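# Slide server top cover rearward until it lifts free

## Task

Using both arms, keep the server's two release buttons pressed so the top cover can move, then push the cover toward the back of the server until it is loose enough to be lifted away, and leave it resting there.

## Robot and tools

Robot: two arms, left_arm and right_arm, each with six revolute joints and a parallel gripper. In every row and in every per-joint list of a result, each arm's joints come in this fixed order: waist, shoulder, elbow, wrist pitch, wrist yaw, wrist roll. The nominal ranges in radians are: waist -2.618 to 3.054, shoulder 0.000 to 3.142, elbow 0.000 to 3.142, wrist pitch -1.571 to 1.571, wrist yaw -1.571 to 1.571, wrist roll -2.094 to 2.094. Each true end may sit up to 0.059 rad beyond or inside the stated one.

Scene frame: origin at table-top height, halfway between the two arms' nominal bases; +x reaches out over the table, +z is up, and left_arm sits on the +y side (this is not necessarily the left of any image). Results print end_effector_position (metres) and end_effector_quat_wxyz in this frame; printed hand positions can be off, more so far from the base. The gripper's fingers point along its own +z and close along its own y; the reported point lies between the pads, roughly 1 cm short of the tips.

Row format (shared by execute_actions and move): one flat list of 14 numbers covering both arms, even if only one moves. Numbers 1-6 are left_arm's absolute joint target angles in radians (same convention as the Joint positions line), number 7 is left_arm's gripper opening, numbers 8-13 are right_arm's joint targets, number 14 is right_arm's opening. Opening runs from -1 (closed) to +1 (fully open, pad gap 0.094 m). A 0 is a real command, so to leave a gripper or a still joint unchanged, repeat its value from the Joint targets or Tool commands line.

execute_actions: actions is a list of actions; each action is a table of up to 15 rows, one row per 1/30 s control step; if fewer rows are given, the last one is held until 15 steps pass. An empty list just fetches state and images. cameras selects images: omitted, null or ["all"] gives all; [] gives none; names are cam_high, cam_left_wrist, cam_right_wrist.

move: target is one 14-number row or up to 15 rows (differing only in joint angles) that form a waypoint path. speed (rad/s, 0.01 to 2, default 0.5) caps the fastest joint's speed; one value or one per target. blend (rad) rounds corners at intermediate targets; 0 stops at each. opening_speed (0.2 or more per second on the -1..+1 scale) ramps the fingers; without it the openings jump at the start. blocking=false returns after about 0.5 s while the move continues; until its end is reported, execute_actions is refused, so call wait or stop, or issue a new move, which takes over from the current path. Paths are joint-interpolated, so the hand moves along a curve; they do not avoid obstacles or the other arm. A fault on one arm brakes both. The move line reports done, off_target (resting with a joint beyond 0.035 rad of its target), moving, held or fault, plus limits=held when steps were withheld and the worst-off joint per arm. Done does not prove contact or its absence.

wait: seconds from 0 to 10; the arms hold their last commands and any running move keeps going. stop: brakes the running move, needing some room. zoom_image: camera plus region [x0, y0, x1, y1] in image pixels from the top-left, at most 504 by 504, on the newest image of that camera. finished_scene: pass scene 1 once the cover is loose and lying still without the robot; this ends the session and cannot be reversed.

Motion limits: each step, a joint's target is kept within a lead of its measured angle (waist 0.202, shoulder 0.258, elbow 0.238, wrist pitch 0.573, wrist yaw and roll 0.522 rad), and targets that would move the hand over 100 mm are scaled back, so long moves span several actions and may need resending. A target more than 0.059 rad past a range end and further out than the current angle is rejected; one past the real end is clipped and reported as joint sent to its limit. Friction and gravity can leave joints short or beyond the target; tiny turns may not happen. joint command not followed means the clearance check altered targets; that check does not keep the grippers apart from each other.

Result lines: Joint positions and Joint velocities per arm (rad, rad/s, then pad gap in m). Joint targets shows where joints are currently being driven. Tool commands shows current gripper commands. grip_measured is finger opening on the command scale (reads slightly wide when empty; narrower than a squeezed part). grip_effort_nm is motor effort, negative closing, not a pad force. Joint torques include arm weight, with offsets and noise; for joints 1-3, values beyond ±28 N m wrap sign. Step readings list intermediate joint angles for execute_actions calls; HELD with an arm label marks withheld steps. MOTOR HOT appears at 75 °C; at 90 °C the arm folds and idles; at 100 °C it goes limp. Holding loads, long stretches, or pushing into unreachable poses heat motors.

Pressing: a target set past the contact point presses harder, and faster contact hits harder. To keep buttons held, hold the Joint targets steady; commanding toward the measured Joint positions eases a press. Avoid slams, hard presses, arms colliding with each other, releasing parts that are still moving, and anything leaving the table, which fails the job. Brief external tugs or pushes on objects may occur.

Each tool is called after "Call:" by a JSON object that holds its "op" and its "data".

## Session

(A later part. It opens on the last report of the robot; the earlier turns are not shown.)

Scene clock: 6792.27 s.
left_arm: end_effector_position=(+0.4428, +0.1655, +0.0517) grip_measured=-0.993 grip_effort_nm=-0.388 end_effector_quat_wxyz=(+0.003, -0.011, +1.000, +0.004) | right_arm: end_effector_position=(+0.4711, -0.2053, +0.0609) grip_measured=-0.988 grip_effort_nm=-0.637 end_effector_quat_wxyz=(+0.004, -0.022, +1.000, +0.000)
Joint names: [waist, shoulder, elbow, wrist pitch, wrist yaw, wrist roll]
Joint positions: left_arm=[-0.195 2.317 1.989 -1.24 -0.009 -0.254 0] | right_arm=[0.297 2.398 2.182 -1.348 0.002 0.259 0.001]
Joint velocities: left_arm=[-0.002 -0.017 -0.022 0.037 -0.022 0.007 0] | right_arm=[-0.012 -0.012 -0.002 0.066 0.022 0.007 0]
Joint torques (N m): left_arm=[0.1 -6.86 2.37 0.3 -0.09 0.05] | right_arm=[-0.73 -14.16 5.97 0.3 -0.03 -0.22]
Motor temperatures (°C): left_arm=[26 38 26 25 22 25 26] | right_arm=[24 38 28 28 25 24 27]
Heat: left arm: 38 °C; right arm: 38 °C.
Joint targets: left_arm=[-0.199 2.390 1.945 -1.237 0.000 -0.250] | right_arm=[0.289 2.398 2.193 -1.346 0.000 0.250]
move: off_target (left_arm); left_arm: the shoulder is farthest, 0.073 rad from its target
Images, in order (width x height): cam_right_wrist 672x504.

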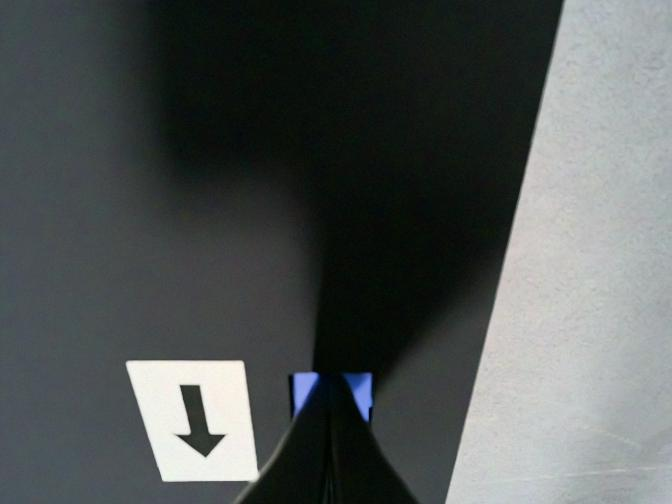

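Call:
{"op": "move", "data": {"target": [-0.199, 2.345, 1.971, -1.237, 0.0, -0.25, -1.0, 0.289, 2.500, 2.1255, -1.338, 0.0, 0.25, -1.0], "cameras": ["cam_left_wrist", "cam_right_wrist"], "speed": 0.1}}

Call:
{"op": "zoom_image", "data": {"camera": "cam_left_wrist", "region": [250, 340, 380, 470]}}

Call:
{"op": "zoom_image", "data": {"camera": "cam_right_wrist", "region": [270, 340, 400, 470]}}

Call:
{"op": "move", "data": {"target": [-0.199, 2.330, 1.980, -1.237, 0.0, -0.25, -1.0, 0.289, 2.500, 2.1255, -1.338, 0.0, 0.25, -1.0], "cameras": ["cam_left_wrist"], "speed": 0.1}}

Call:
{"op": "zoom_image", "data": {"camera": "cam_left_wrist", "region": [250, 340, 380, 470]}}

Call:
{"op": "move", "data": {"target": [-0.199, 2.316, 1.988, -1.237, 0.0, -0.25, -1.0, 0.289, 2.500, 2.1255, -1.338, 0.0, 0.25, -1.0], "cameras": ["cam_left_wrist"], "speed": 0.1}}

Call:
{"op": "zoom_image", "data": {"camera": "cam_left_wrist", "region": [250, 340, 380, 470]}}

Call:
{"op": "move", "data": {"target": [-0.199, 2.304, 1.996, -1.237, 0.0, -0.25, -1.0, 0.289, 2.500, 2.1255, -1.338, 0.0, 0.25, -1.0], "cameras": ["cam_left_wrist"], "speed": 0.1}}

Call:
{"op": "zoom_image", "data": {"camera": "cam_left_wrist", "region": [250, 340, 380, 470]}}

Scene clock: 6816.70 s.
left_arm: end_effector_position=(+0.4429, +0.1655, +0.0520) grip_measured=-0.993 grip_effort_nm=-0.388 end_effector_quat_wxyz=(+0.003, -0.011, +1.000, +0.004) | right_arm: end_effector_position=(+0.4700, -0.2056, +0.0563) grip_measured=-0.988 grip_effort_nm=-0.637 end_effector_quat_wxyz=(-0.001, -0.022, +1.000, -0.001)
Joint names: [waist, shoulder, elbow, wrist pitch, wrist yaw, wrist roll]
Joint positions: left_arm=[-0.195 2.317 1.989 -1.24 -0.009 -0.254 0] | right_arm=[0.297 2.405 2.177 -1.346 0.002 0.259 0.001]
Joint velocities: left_arm=[0.017 -0.002 0.007 -0.037 0.037 -0.022 -0.001] | right_arm=[0.007 0.002 -0.007 0.066 0.007 0.007 0]
Joint torques (N m): left_arm=[0.06 -11.1 4.75 0.3 -0.09 0.05] | right_arm=[-0.79 -5.04 0.85 0.37 -0.02 -0.23]
Motor temperatures (°C): left_arm=[26 38 26 25 22 25 26] | right_arm=[24 44 30 28 25 24 27]
Heat: left arm: 38 °C; right arm: 44 °C.
Joint targets: left_arm=[-0.199 2.345 1.971 -1.237 0.000 -0.250] | right_arm=[0.289 2.500 2.125 -1.338 0.000 0.250]
move: off_target (right_arm); right_arm: the shoulder is farthest, 0.095 rad from its target
Images, in order (width x height): cam_left_wrist 672x504, cam_right_wrist 672x504.

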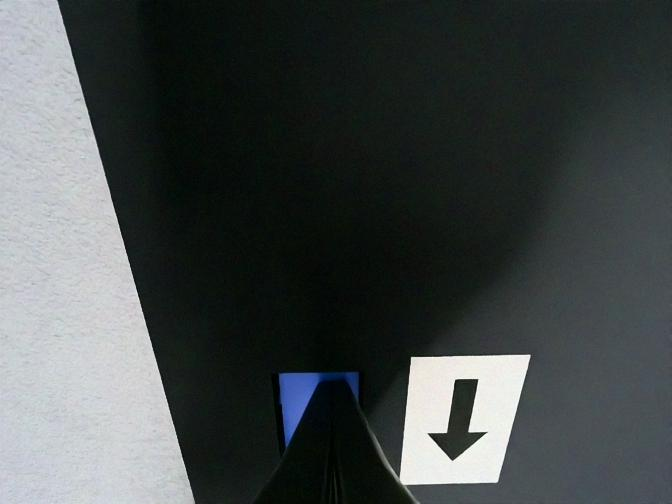

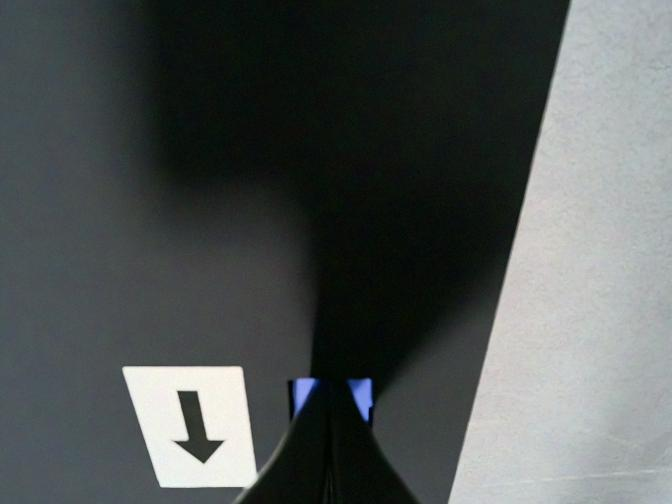

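Scaled by 3.877 from the camera's 672x504 image, which has a finer 960x720 frame.

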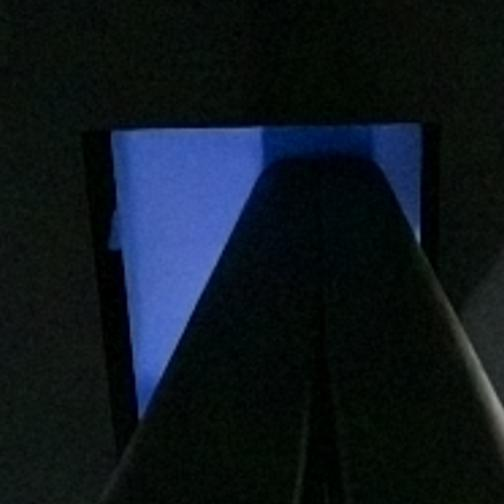

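Scaled by 3.877 from the camera's 672x504 image, which has a finer 960x720 frame.

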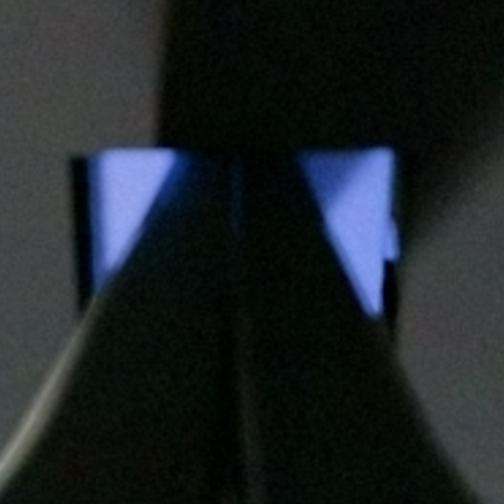

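Scene clock: 6817.40 s.
left_arm: end_effector_position=(+0.4429, +0.1654, +0.0537) grip_measured=-0.993 grip_effort_nm=-0.383 end_effector_quat_wxyz=(+0.004, -0.011, +1.000, +0.004) | right_arm: end_effector_position=(+0.4700, -0.2056, +0.0563) grip_measured=-0.988 grip_effort_nm=-0.637 end_effector_quat_wxyz=(-0.001, -0.022, +1.000, -0.001)
Joint names: [waist, shoulder, elbow, wrist pitch, wrist yaw, wrist roll]
Joint positions: left_arm=[-0.195 2.314 1.992 -1.243 -0.009 -0.254 0] | right_arm=[0.297 2.405 2.177 -1.346 0.002 0.259 0.001]
Joint velocities: left_arm=[-0.002 -0.002 -0.007 0.022 -0.037 -0.007 0] | right_arm=[0.017 0.022 0.007 0.051 -0.022 0.051 -0.001]
Joint torques (N m): left_arm=[0.05 -12.21 5.42 0.33 -0.08 0.04] | right_arm=[-0.8 -4.97 0.9 0.35 -0.01 -0.21]
Motor temperatures (°C): left_arm=[26 38 26 25 22 25 26] | right_arm=[24 44 30 28 25 24 27]
Heat: left arm: 38 °C; right arm: 44 °C.
Joint targets: left_arm=[-0.199 2.330 1.980 -1.237 0.000 -0.250] | right_arm=[0.289 2.500 2.125 -1.338 0.000 0.250]
move: off_target (right_arm); right_arm: the shoulder is farthest, 0.095 rad from its target
Images, in order (width x height): cam_left_wrist 672x504.

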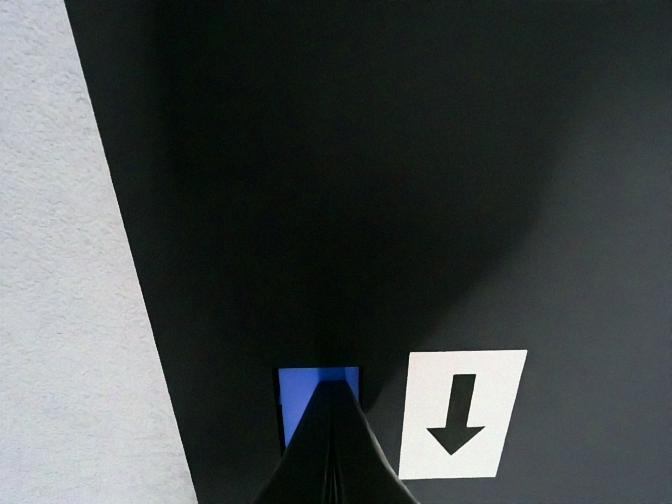

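Scaled by 3.877 from the camera's 672x504 image, which has a finer 960x720 frame.

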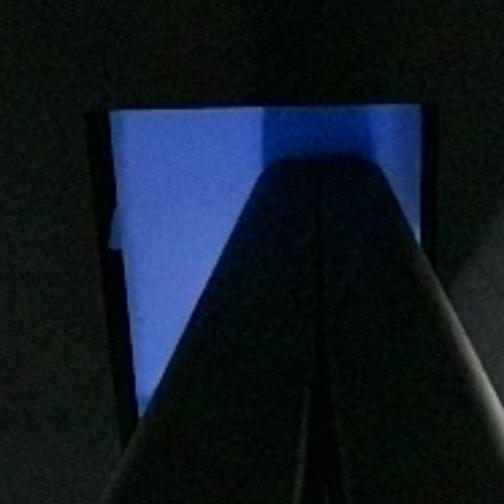

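Scene clock: 6818.10 s.
left_arm: end_effector_position=(+0.4431, +0.1654, +0.0547) grip_measured=-0.993 grip_effort_nm=-0.388 end_effector_quat_wxyz=(+0.005, -0.011, +1.000, +0.004) | right_arm: end_effector_position=(+0.4700, -0.2056, +0.0563) grip_measured=-0.988 grip_effort_nm=-0.637 end_effector_quat_wxyz=(-0.001, -0.022, +1.000, -0.001)
Joint names: [waist, shoulder, elbow, wrist pitch, wrist yaw, wrist roll]
Joint positions: left_arm=[-0.195 2.312 1.992 -1.243 -0.009 -0.254 0] | right_arm=[0.297 2.405 2.177 -1.346 0.002 0.259 0.001]
Joint velocities: left_arm=[-0.017 0.012 -0.002 0.037 0.081 0.022 -0.001] | right_arm=[-0.012 -0.007 0.017 -0.007 0.022 0.051 0]
Joint torques (N m): left_arm=[0.06 -13.34 6.13 0.35 -0.09 0.05] | right_arm=[-0.91 -5.12 0.88 0.35 -0.01 -0.22]
Motor temperatures (°C): left_arm=[26 39 27 25 22 25 26] | right_arm=[24 43 30 28 25 24 27]
Heat: left arm: 39 °C; right arm: 43 °C.
Joint targets: left_arm=[-0.199 2.316 1.988 -1.237 0.000 -0.250] | right_arm=[0.289 2.500 2.125 -1.338 0.000 0.250]
move: off_target (right_arm); right_arm: the shoulder is farthest, 0.095 rad from its target
Images, in order (width x height): cam_left_wrist 672x504.

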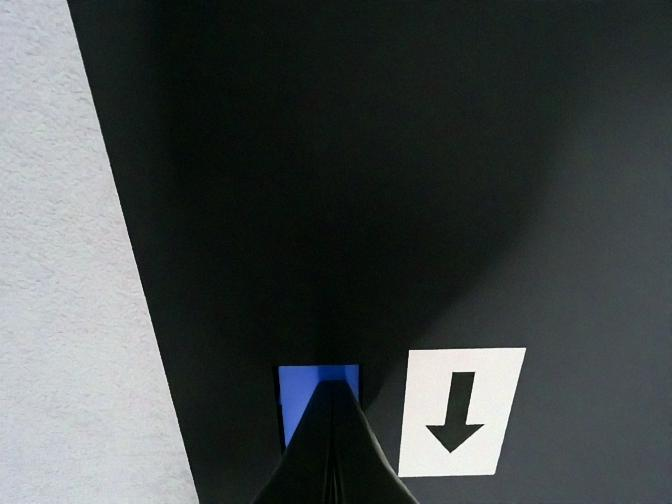

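Scaled by 3.877 from the camera's 672x504 image, which has a finer 960x720 frame.

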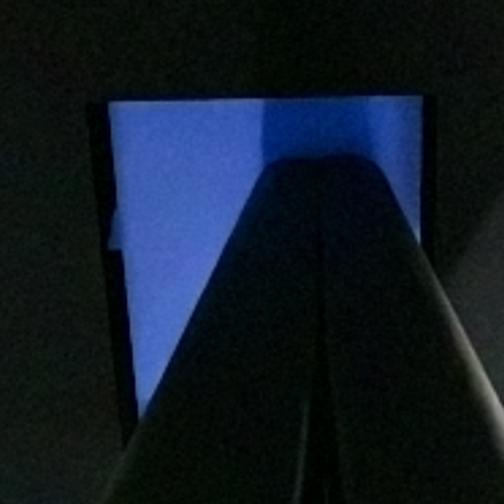

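Scene clock: 6818.80 s.
left_arm: end_effector_position=(+0.4432, +0.1654, +0.0551) grip_measured=-0.993 grip_effort_nm=-0.388 end_effector_quat_wxyz=(+0.005, -0.011, +1.000, +0.004) | right_arm: end_effector_position=(+0.4700, -0.2056, +0.0563) grip_measured=-0.988 grip_effort_nm=-0.632 end_effector_quat_wxyz=(-0.001, -0.022, +1.000, -0.001)
Joint names: [waist, shoulder, elbow, wrist pitch, wrist yaw, wrist roll]
Joint positions: left_arm=[-0.195 2.312 1.993 -1.244 -0.009 -0.254 0] | right_arm=[0.297 2.405 2.177 -1.346 0.002 0.259 0.001]
Joint velocities: left_arm=[-0.002 0.012 0.002 0.051 0.022 -0.051 -0.001] | right_arm=[0.002 -0.002 -0.002 0.051 0.022 0.066 0]
Joint torques (N m): left_arm=[0.03 -14.46 6.74 0.34 -0.09 0.05] | right_arm=[-0.8 -5.01 0.91 0.35 -0.08 -0.21]
Motor temperatures (°C): left_arm=[26 39 27 25 22 25 26] | right_arm=[24 43 30 28 25 24 27]
Heat: left arm: 39 °C; right arm: 43 °C.
Joint targets: left_arm=[-0.199 2.304 1.996 -1.237 0.000 -0.250] | right_arm=[0.289 2.500 2.125 -1.338 0.000 0.250]
move: off_target (right_arm); right_arm: the shoulder is farthest, 0.095 rad from its target
Images, in order (width x height): cam_left_wrist 672x504.

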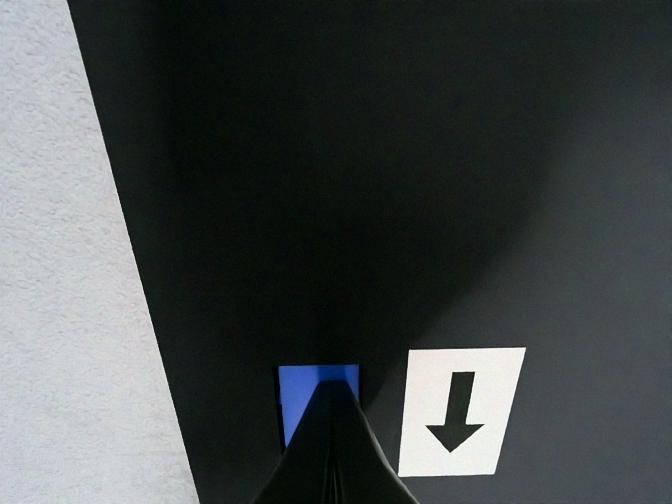

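Scaled by 3.877 from the camera's 672x504 image, which has a finer 960x720 frame.

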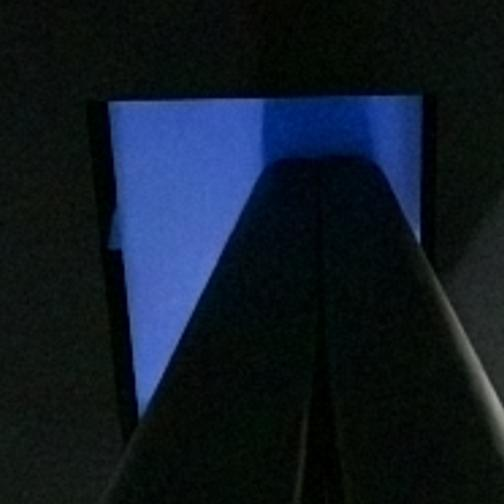

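Call:
{"op": "move", "data": {"target": [[-0.199, 2.310, 1.993, -1.237, 0.0, -0.25, -1.0, 0.289, 2.415, 2.172, -1.338, 0.0, 0.25, -1.0], [-0.206, 2.227, 1.845, -1.185, 0.0, -0.25, -1.0, 0.300, 2.301, 2.002, -1.255, 0.0, 0.25, -1.0]], "speed": 0.15}}

Call:
{"op": "zoom_image", "data": {"camera": "cam_left_wrist", "region": [250, 310, 380, 440]}}

Call:
{"op": "zoom_image", "data": {"camera": "cam_right_wrist", "region": [270, 310, 400, 440]}}

Scene clock: 7074.53 s.
left_arm: end_effector_position=(+0.4336, +0.1668, +0.0551) grip_measured=-0.993 grip_effort_nm=-0.388 end_effector_quat_wxyz=(+0.017, -0.011, +1.000, +0.000) | right_arm: end_effector_position=(+0.4645, -0.2073, +0.0605) grip_measured=-0.988 grip_effort_nm=-0.642 end_effector_quat_wxyz=(+0.021, -0.022, +1.000, +0.005)
Joint names: [waist, shoulder, elbow, wrist pitch, wrist yaw, wrist roll]
Joint positions: left_arm=[-0.197 2.24 1.872 -1.17 -0.009 -0.254 0] | right_arm=[0.297 2.313 2.032 -1.246 0.002 0.259 0.001]
Joint velocities: left_arm=[-0.002 0.017 -0.017 -0.051 0.022 0.022 0.001] | right_arm=[0.002 0.012 0.007 -0.081 -0.051 0.066 0]
Joint torques (N m): left_arm=[-0.42 -14.41 4.03 0.17 -0.09 0.06] | right_arm=[0.24 -14.99 2.63 0.24 0 -0.21]
Motor temperatures (°C): left_arm=[26 70 32 25 22 25 26] | right_arm=[24 33 26 27 25 24 27]
Heat: left arm: 70 °C; right arm: 33 °C.
Joint targets: left_arm=[-0.206 2.227 1.845 -1.185 0.000 -0.250] | right_arm=[0.300 2.301 2.002 -1.255 0.000 0.250]
move: done

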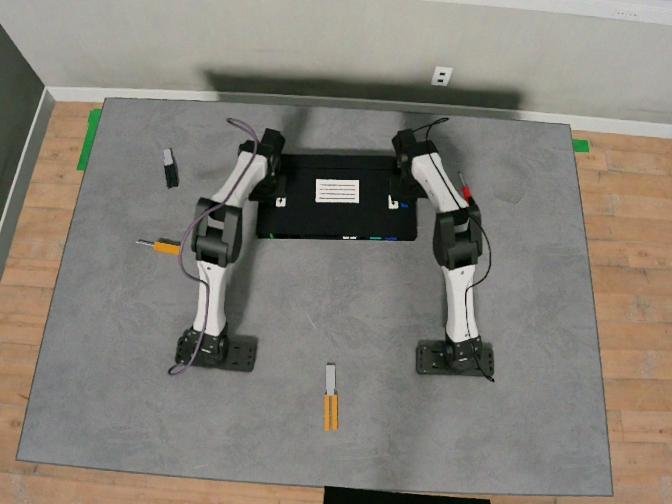

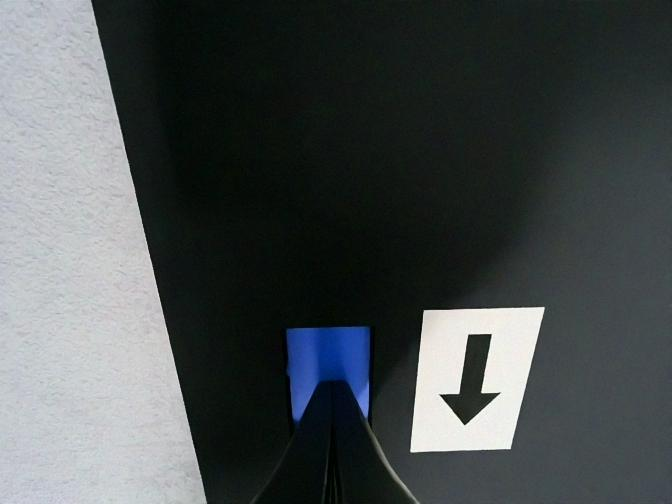

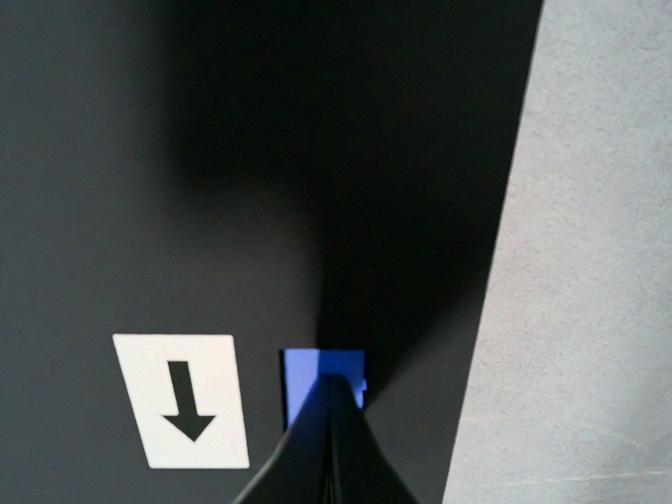

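Scaled by 3.877 from the camera's 672x504 image, which has a finer 960x720 frame.

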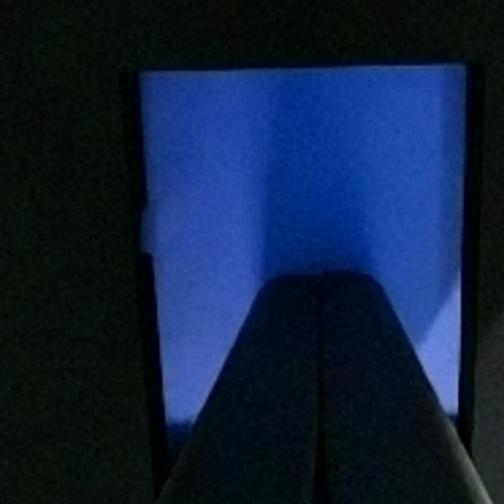

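Scaled by 3.877 from the camera's 672x504 image, which has a finer 960x720 frame.

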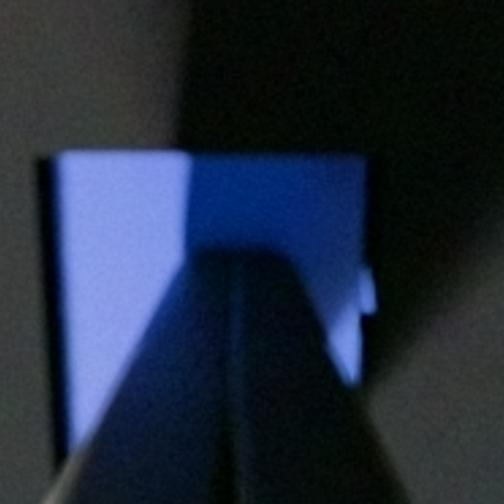

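Call:
{"op": "move", "data": {"target": [-0.206, 2.318, 1.784, -1.185, 0.0, -0.25, -1.0, 0.302, 2.389, 1.948, -1.255, 0.0, 0.25, -1.0], "speed": 0.15, "cameras": ["cam_left_wrist", "cam_right_wrist"]}}

Call:
{"op": "zoom_image", "data": {"camera": "cam_left_wrist", "region": [250, 320, 380, 450]}}

Call:
{"op": "zoom_image", "data": {"camera": "cam_right_wrist", "region": [270, 320, 400, 450]}}

Scene clock: 7091.67 s.
left_arm: end_effector_position=(+0.4320, +0.1672, +0.0508) grip_measured=-0.993 grip_effort_nm=-0.388 end_effector_quat_wxyz=(+0.016, -0.011, +1.000, +0.001) | right_arm: end_effector_position=(+0.4626, -0.2079, +0.0552) grip_measured=-0.988 grip_effort_nm=-0.637 end_effector_quat_wxyz=(+0.018, -0.022, +1.000, +0.004)
Joint names: [waist, shoulder, elbow, wrist pitch, wrist yaw, wrist roll]
Joint positions: left_arm=[-0.197 2.238 1.851 -1.153 -0.009 -0.254 0] | right_arm=[0.297 2.313 2.011 -1.231 0.002 0.259 0.001]
Joint velocities: left_arm=[-0.017 -0.032 -0.012 -0.007 0.066 -0.081 0] | right_arm=[0.002 -0.007 0.002 0.037 -0.022 -0.037 0]
Joint torques (N m): left_arm=[-0.46 -5.46 0.34 0.01 -0.09 0.05] | right_arm=[0.4 -6.2 0.05 0.09 -0.05 -0.22]
Motor temperatures (°C): left_arm=[26 68 31 25 22 25 26] | right_arm=[24 37 27 27 25 24 27]
Heat: left arm: 68 °C; right arm: 37 °C.
Joint targets: left_arm=[-0.206 2.318 1.784 -1.185 0.000 -0.250] | right_arm=[0.302 2.389 1.948 -1.255 0.000 0.250]
move: off_target (left_arm, right_arm); left_arm: the shoulder is farthest, 0.080 rad from its target; right_arm: the shoulder is farthest, 0.076 rad from its target
Images, in order (width x height): cam_left_wrist 672x504, cam_right_wrist 672x504.

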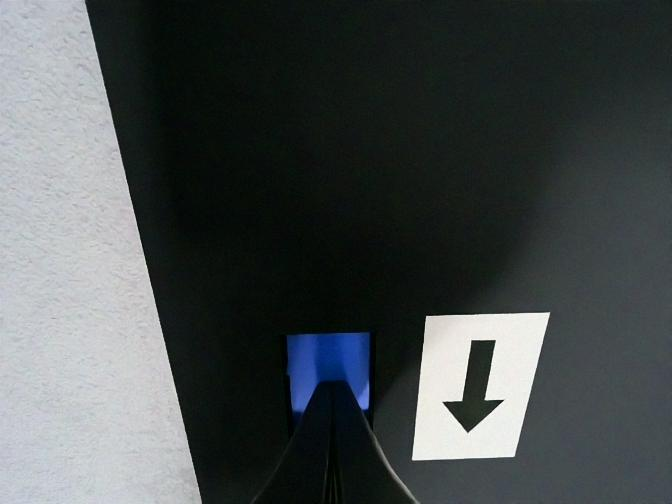

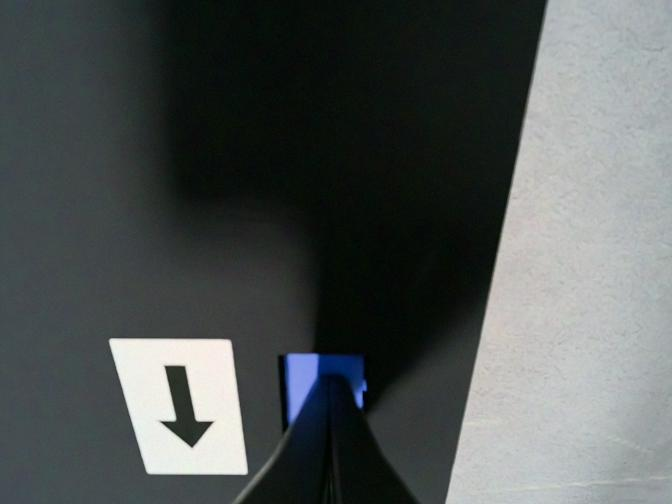

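Scaled by 3.877 from the camera's 672x504 image, which has a finer 960x720 frame.

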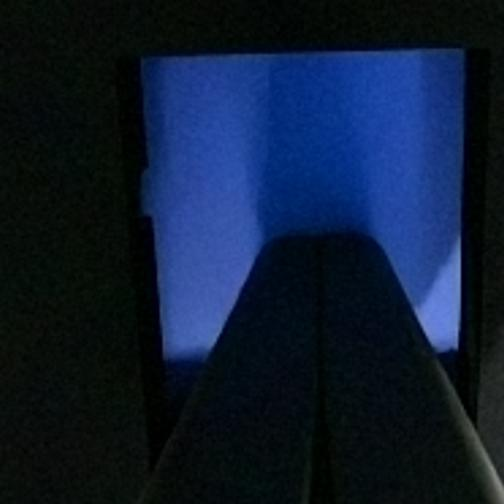

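Scaled by 3.877 from the camera's 672x504 image, which has a finer 960x720 frame.

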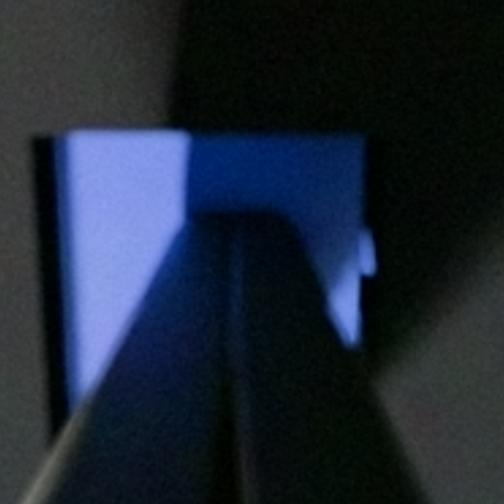

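Call:
{"op": "move", "data": {"target": [[-0.206, 2.2863, 1.7807, -1.367, 0.0, -0.25, -1.0, 0.302, 2.3568, 1.9453, -1.4245, 0.0, 0.25, -1.0], [-0.206, 2.2651, 1.7823, -1.463, 0.0, -0.25, -1.0, 0.302, 2.3356, 1.947, -1.502, 0.0, 0.25, -1.0]], "speed": 0.1}}

Call:
{"op": "zoom_image", "data": {"camera": "cam_left_wrist", "region": [250, 320, 380, 450]}}

Call:
{"op": "zoom_image", "data": {"camera": "cam_right_wrist", "region": [270, 320, 400, 450]}}

Scene clock: 7114.00 s.
left_arm: end_effector_position=(+0.4271, +0.1684, +0.0517) grip_measured=-0.993 grip_effort_nm=-0.388 end_effector_quat_wxyz=(+0.007, -0.010, +1.000, +0.003) | right_arm: end_effector_position=(+0.4532, -0.2109, +0.0581) grip_measured=-0.988 grip_effort_nm=-0.637 end_effector_quat_wxyz=(+0.002, -0.022, +1.000, +0.000)
Joint names: [waist, shoulder, elbow, wrist pitch, wrist yaw, wrist roll]
Joint positions: left_arm=[-0.197 2.235 1.85 -1.174 -0.009 -0.254 0] | right_arm=[0.297 2.303 2.006 -1.27 0.002 0.259 0.001]
Joint velocities: left_arm=[0.012 -0.017 -0.002 -0.022 0.051 -0.007 -0.001] | right_arm=[-0.007 0.002 0.007 -0.022 -0.007 0.022 0]
Joint torques (N m): left_arm=[-0.47 -10.24 0.14 -2.63 -0.09 0.06] | right_arm=[0.42 -10.45 0.24 -2.44 -0.03 -0.2]
Motor temperatures (°C): left_arm=[26 57 30 25 22 25 26] | right_arm=[24 36 26 27 25 24 27]
Heat: left arm: 57 °C; right arm: 36 °C.
Joint targets: left_arm=[-0.206 2.265 1.782 -1.463 0.000 -0.250] | right_arm=[0.302 2.335 1.947 -1.502 0.000 0.250]
move: off_target (left_arm, right_arm); left_arm: the wrist pitch is farthest, 0.289 rad from its target; right_arm: the wrist pitch is farthest, 0.232 rad from its target

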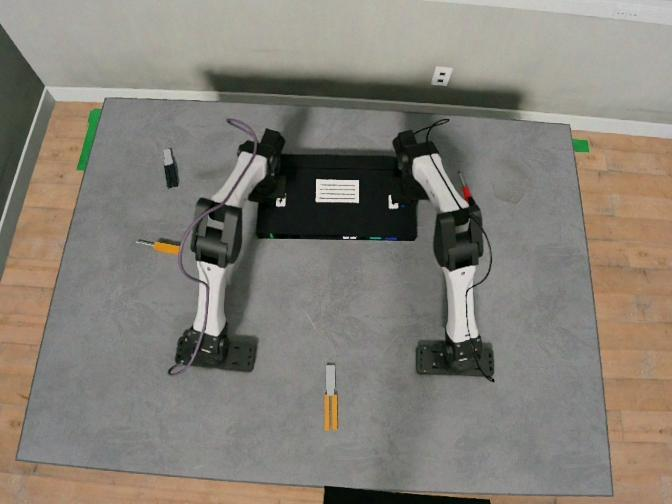

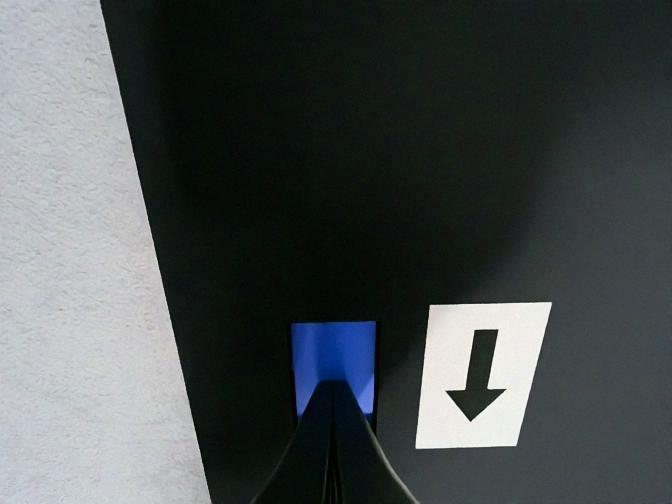

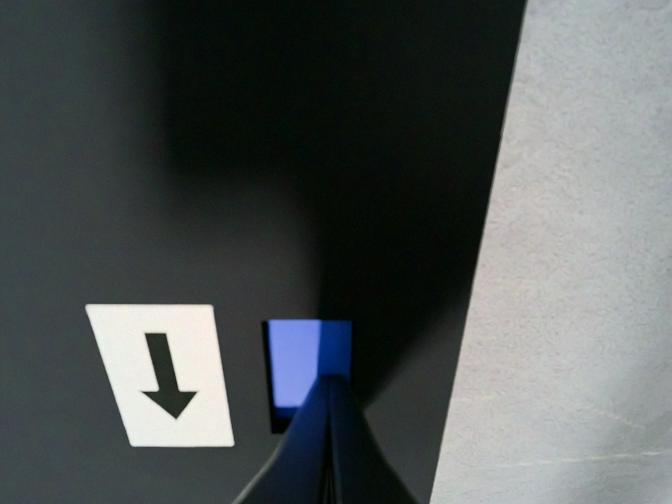

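Scaled by 3.877 from the camera's 672x504 image, which has a finer 960x720 frame.

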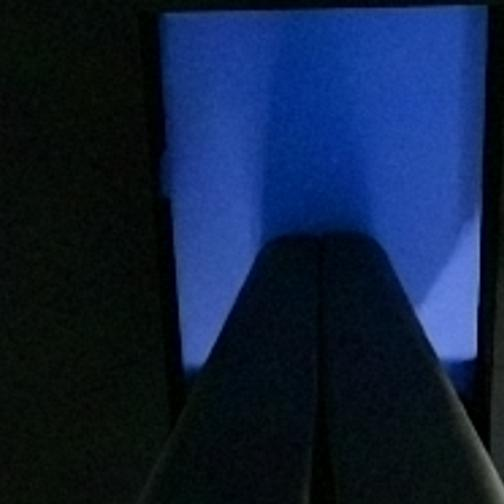

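Scaled by 3.877 from the camera's 672x504 image, which has a finer 960x720 frame.

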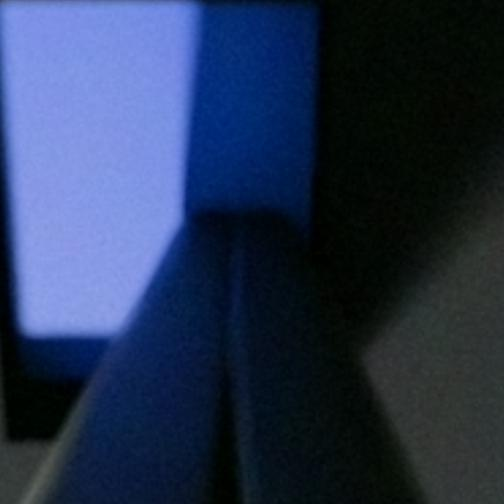

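Call:
{"op": "move", "data": {"target": [-0.206, 2.2651, 1.7823, -1.490, 0.0, -0.25, -1.0, 0.314, 2.3356, 1.947, -1.535, 0.0, 0.25, -1.0], "speed": 0.1}}

Call:
{"op": "zoom_image", "data": {"camera": "cam_high", "region": [230, 110, 450, 260]}}

Call:
{"op": "zoom_image", "data": {"camera": "cam_right_wrist", "region": [250, 300, 400, 450]}}

Scene clock: 7137.47 s.
left_arm: end_effector_position=(+0.4268, +0.1685, +0.0517) grip_measured=-0.993 grip_effort_nm=-0.388 end_effector_quat_wxyz=(+0.006, -0.010, +1.000, +0.003) | right_arm: end_effector_position=(+0.4523, -0.2092, +0.0581) grip_measured=-0.988 grip_effort_nm=-0.637 end_effector_quat_wxyz=(+0.002, -0.025, +1.000, -0.002)
Joint names: [waist, shoulder, elbow, wrist pitch, wrist yaw, wrist roll]
Joint positions: left_arm=[-0.197 2.235 1.85 -1.176 -0.009 -0.254 0] | right_arm=[0.302 2.303 2.006 -1.272 0.004 0.259 0.001]
Joint velocities: left_arm=[0.002 -0.007 0.007 -0.051 -0.037 0.022 0] | right_arm=[-0.007 0.002 -0.012 0.095 0.022 -0.051 0.002]
Joint torques (N m): left_arm=[-0.46 -10.26 0.12 -2.89 -0.08 0.05] | right_arm=[1.07 -10.35 0.32 -2.8 -0.06 -0.24]
Motor temperatures (°C): left_arm=[26 58 29 33 22 25 26] | right_arm=[24 39 26 30 25 24 27]
Heat: left arm: 58 °C; right arm: 39 °C.
Joint targets: left_arm=[-0.206 2.265 1.782 -1.490 0.000 -0.250] | right_arm=[0.314 2.335 1.947 -1.535 0.000 0.250]
move: off_target (left_arm, right_arm); left_arm: the wrist pitch is farthest, 0.314 rad from its target; right_arm: the wrist pitch is farthest, 0.263 rad from its target

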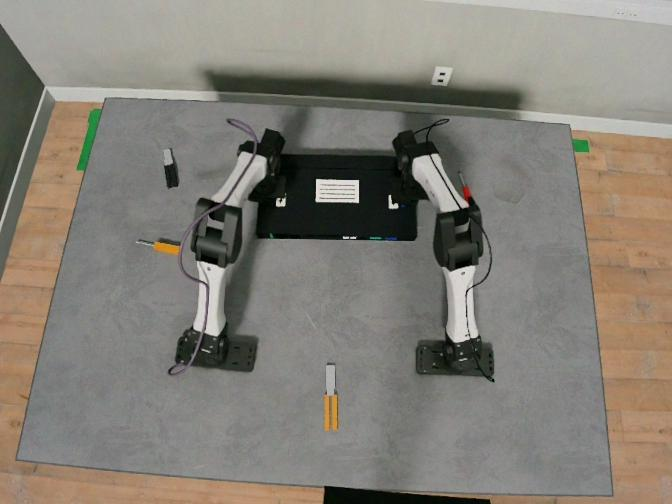

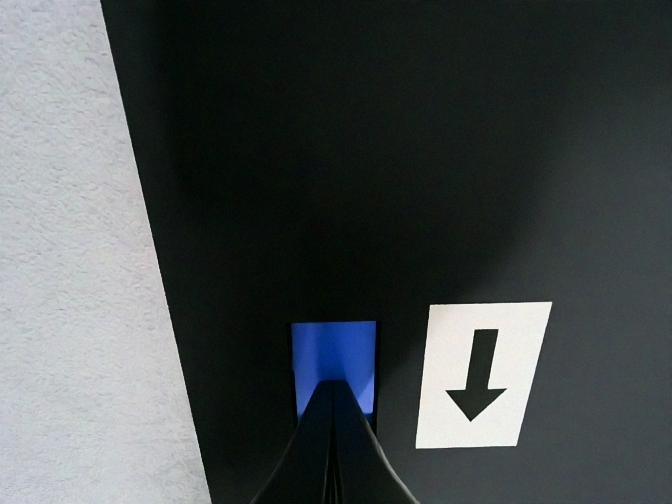

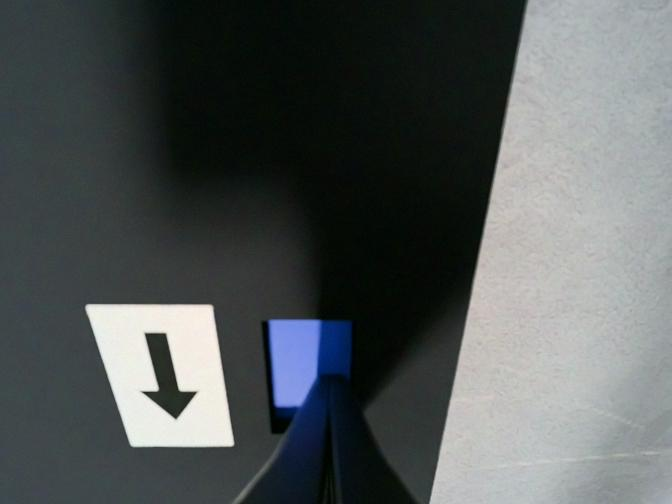

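Scaled by 2.291 from the camera's 672x504 image, which has a finer 960x720 frame.

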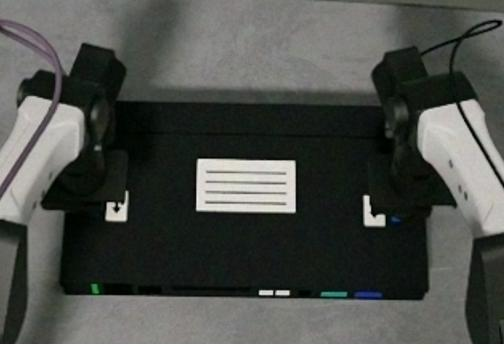

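Scaled by 3.360 from the camera's 672x504 image, which has a finer 960x720 frame.

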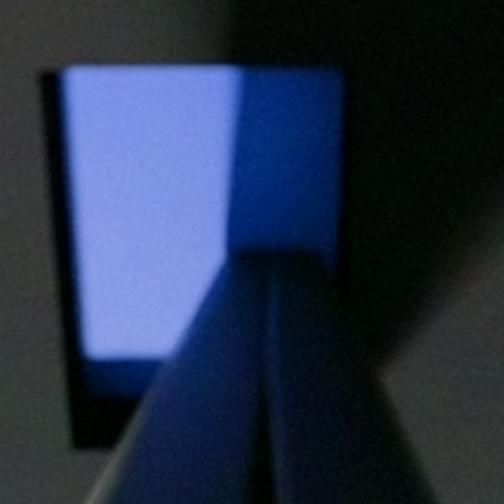

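Call:
{"op": "zoom_image", "data": {"camera": "cam_left_wrist", "region": [280, 395, 330, 445]}}

Call:
{"op": "zoom_image", "data": {"camera": "cam_left_wrist", "region": [345, 395, 395, 445]}}

Call:
{"op": "zoom_image", "data": {"camera": "cam_right_wrist", "region": [260, 395, 310, 445]}}

Scaled by 10.080 from the camera's 672x504 image, which has a finer 960x720 frame.

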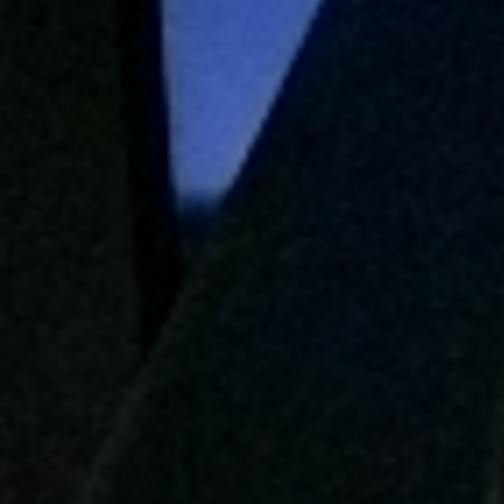

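Scaled by 10.080 from the camera's 672x504 image, which has a finer 960x720 frame.

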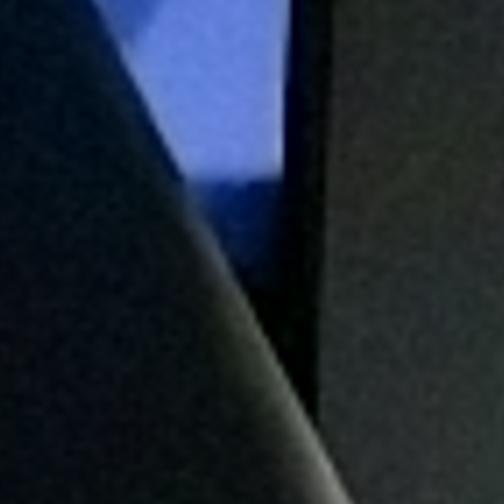

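Scaled by 10.080 from the camera's 672x504 image, which has a finer 960x720 frame.

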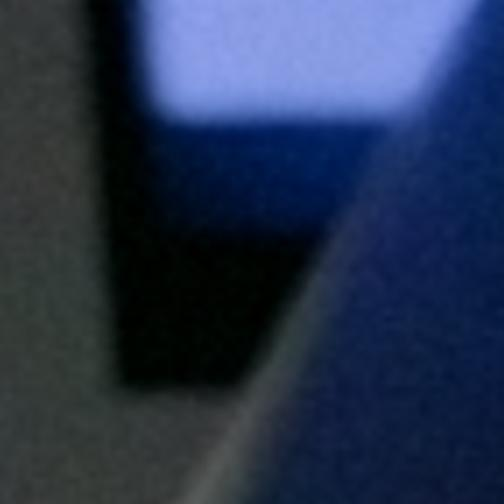

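Call:
{"op": "move", "data": {"target": [-0.206, 2.318, 1.756, -1.430, 0.0, -0.25, -1.0, 0.318, 2.3886, 1.9207, -1.490, 0.0, 0.25, -1.0], "speed": 0.1, "cameras": ["cam_left_wrist", "cam_right_wrist"]}}

Call:
{"op": "zoom_image", "data": {"camera": "cam_left_wrist", "region": [345, 395, 395, 445]}}

Call:
{"op": "zoom_image", "data": {"camera": "cam_right_wrist", "region": [260, 395, 310, 445]}}

Call:
{"op": "zoom_image", "data": {"camera": "cam_right_wrist", "region": [250, 300, 400, 450]}}

Scene clock: 7187.97 s.
left_arm: end_effector_position=(+0.4268, +0.1685, +0.0508) grip_measured=-0.993 grip_effort_nm=-0.383 end_effector_quat_wxyz=(+0.007, -0.010, +1.000, +0.003) | right_arm: end_effector_position=(+0.4504, -0.2099, +0.0553) grip_measured=-0.988 grip_effort_nm=-0.632 end_effector_quat_wxyz=(-0.001, -0.026, +1.000, -0.006)
Joint names: [waist, shoulder, elbow, wrist pitch, wrist yaw, wrist roll]
Joint positions: left_arm=[-0.197 2.235 1.847 -1.171 -0.009 -0.254 0] | right_arm=[0.304 2.303 1.995 -1.268 0.01 0.259 0.001]
Joint velocities: left_arm=[0.012 0.002 -0.017 -0.066 0.066 -0.037 0] | right_arm=[0.027 -0.002 -0.012 -0.007 -0.081 -0.051 0]
Joint torques (N m): left_arm=[-0.42 -5.56 -1.69 -2.22 -0.09 0.05] | right_arm=[1.18 -5.29 -0.88 -2.29 -0.12 -0.22]
Motor temperatures (°C): left_arm=[26 57 28 40 22 25 26] | right_arm=[24 40 26 35 25 24 27]
Heat: left arm: 57 °C; right arm: 40 °C.
Joint targets: left_arm=[-0.206 2.315 1.759 -1.421 0.000 -0.250] | right_arm=[0.318 2.388 1.921 -1.490 0.000 0.250]
move: off_target (left_arm, right_arm); left_arm: the wrist pitch is farthest, 0.259 rad from its target; right_arm: the wrist pitch is farthest, 0.222 rad from its target
Images, in order (width x height): cam_left_wrist 672x504, cam_right_wrist 672x504.

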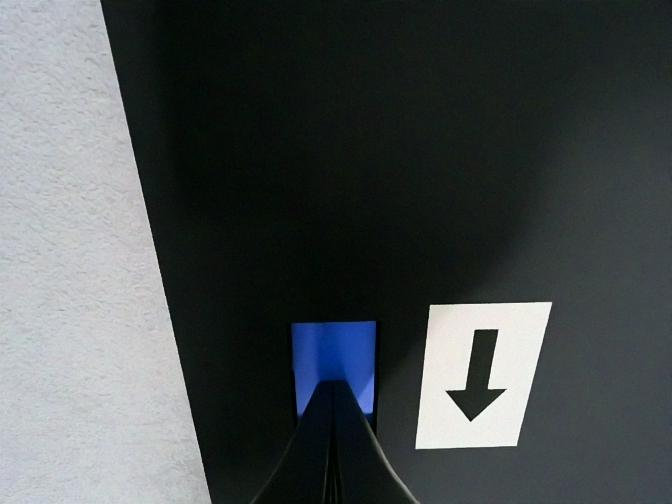

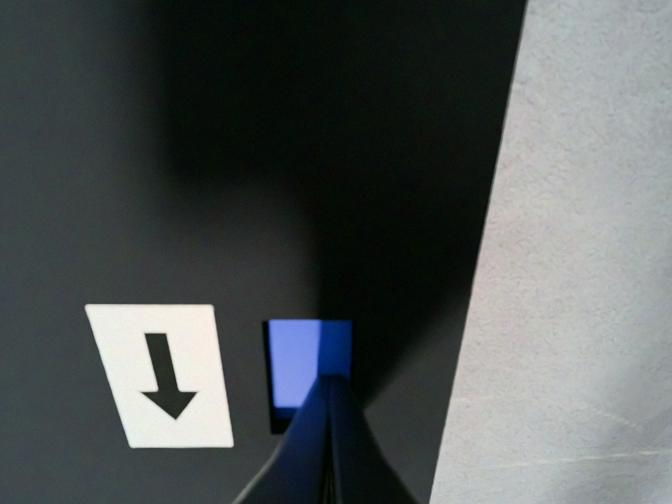

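Scaled by 10.080 from the camera's 672x504 image, which has a finer 960x720 frame.

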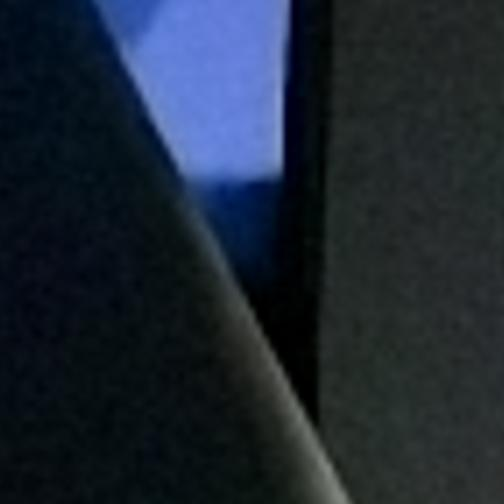

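Scaled by 10.080 from the camera's 672x504 image, which has a finer 960x720 frame.

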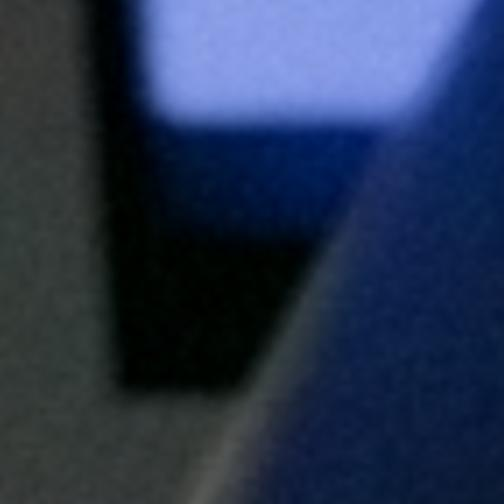

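Scaled by 3.360 from the camera's 672x504 image, which has a finer 960x720 frame.

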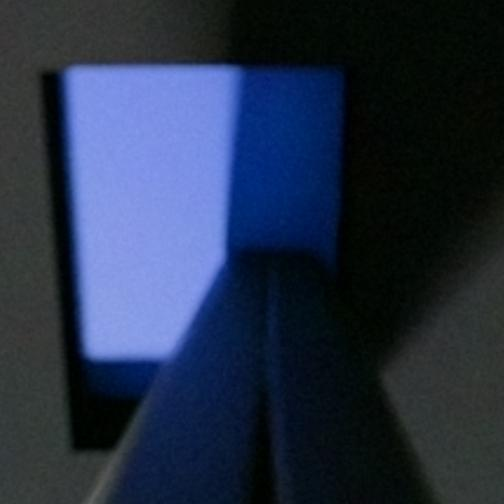

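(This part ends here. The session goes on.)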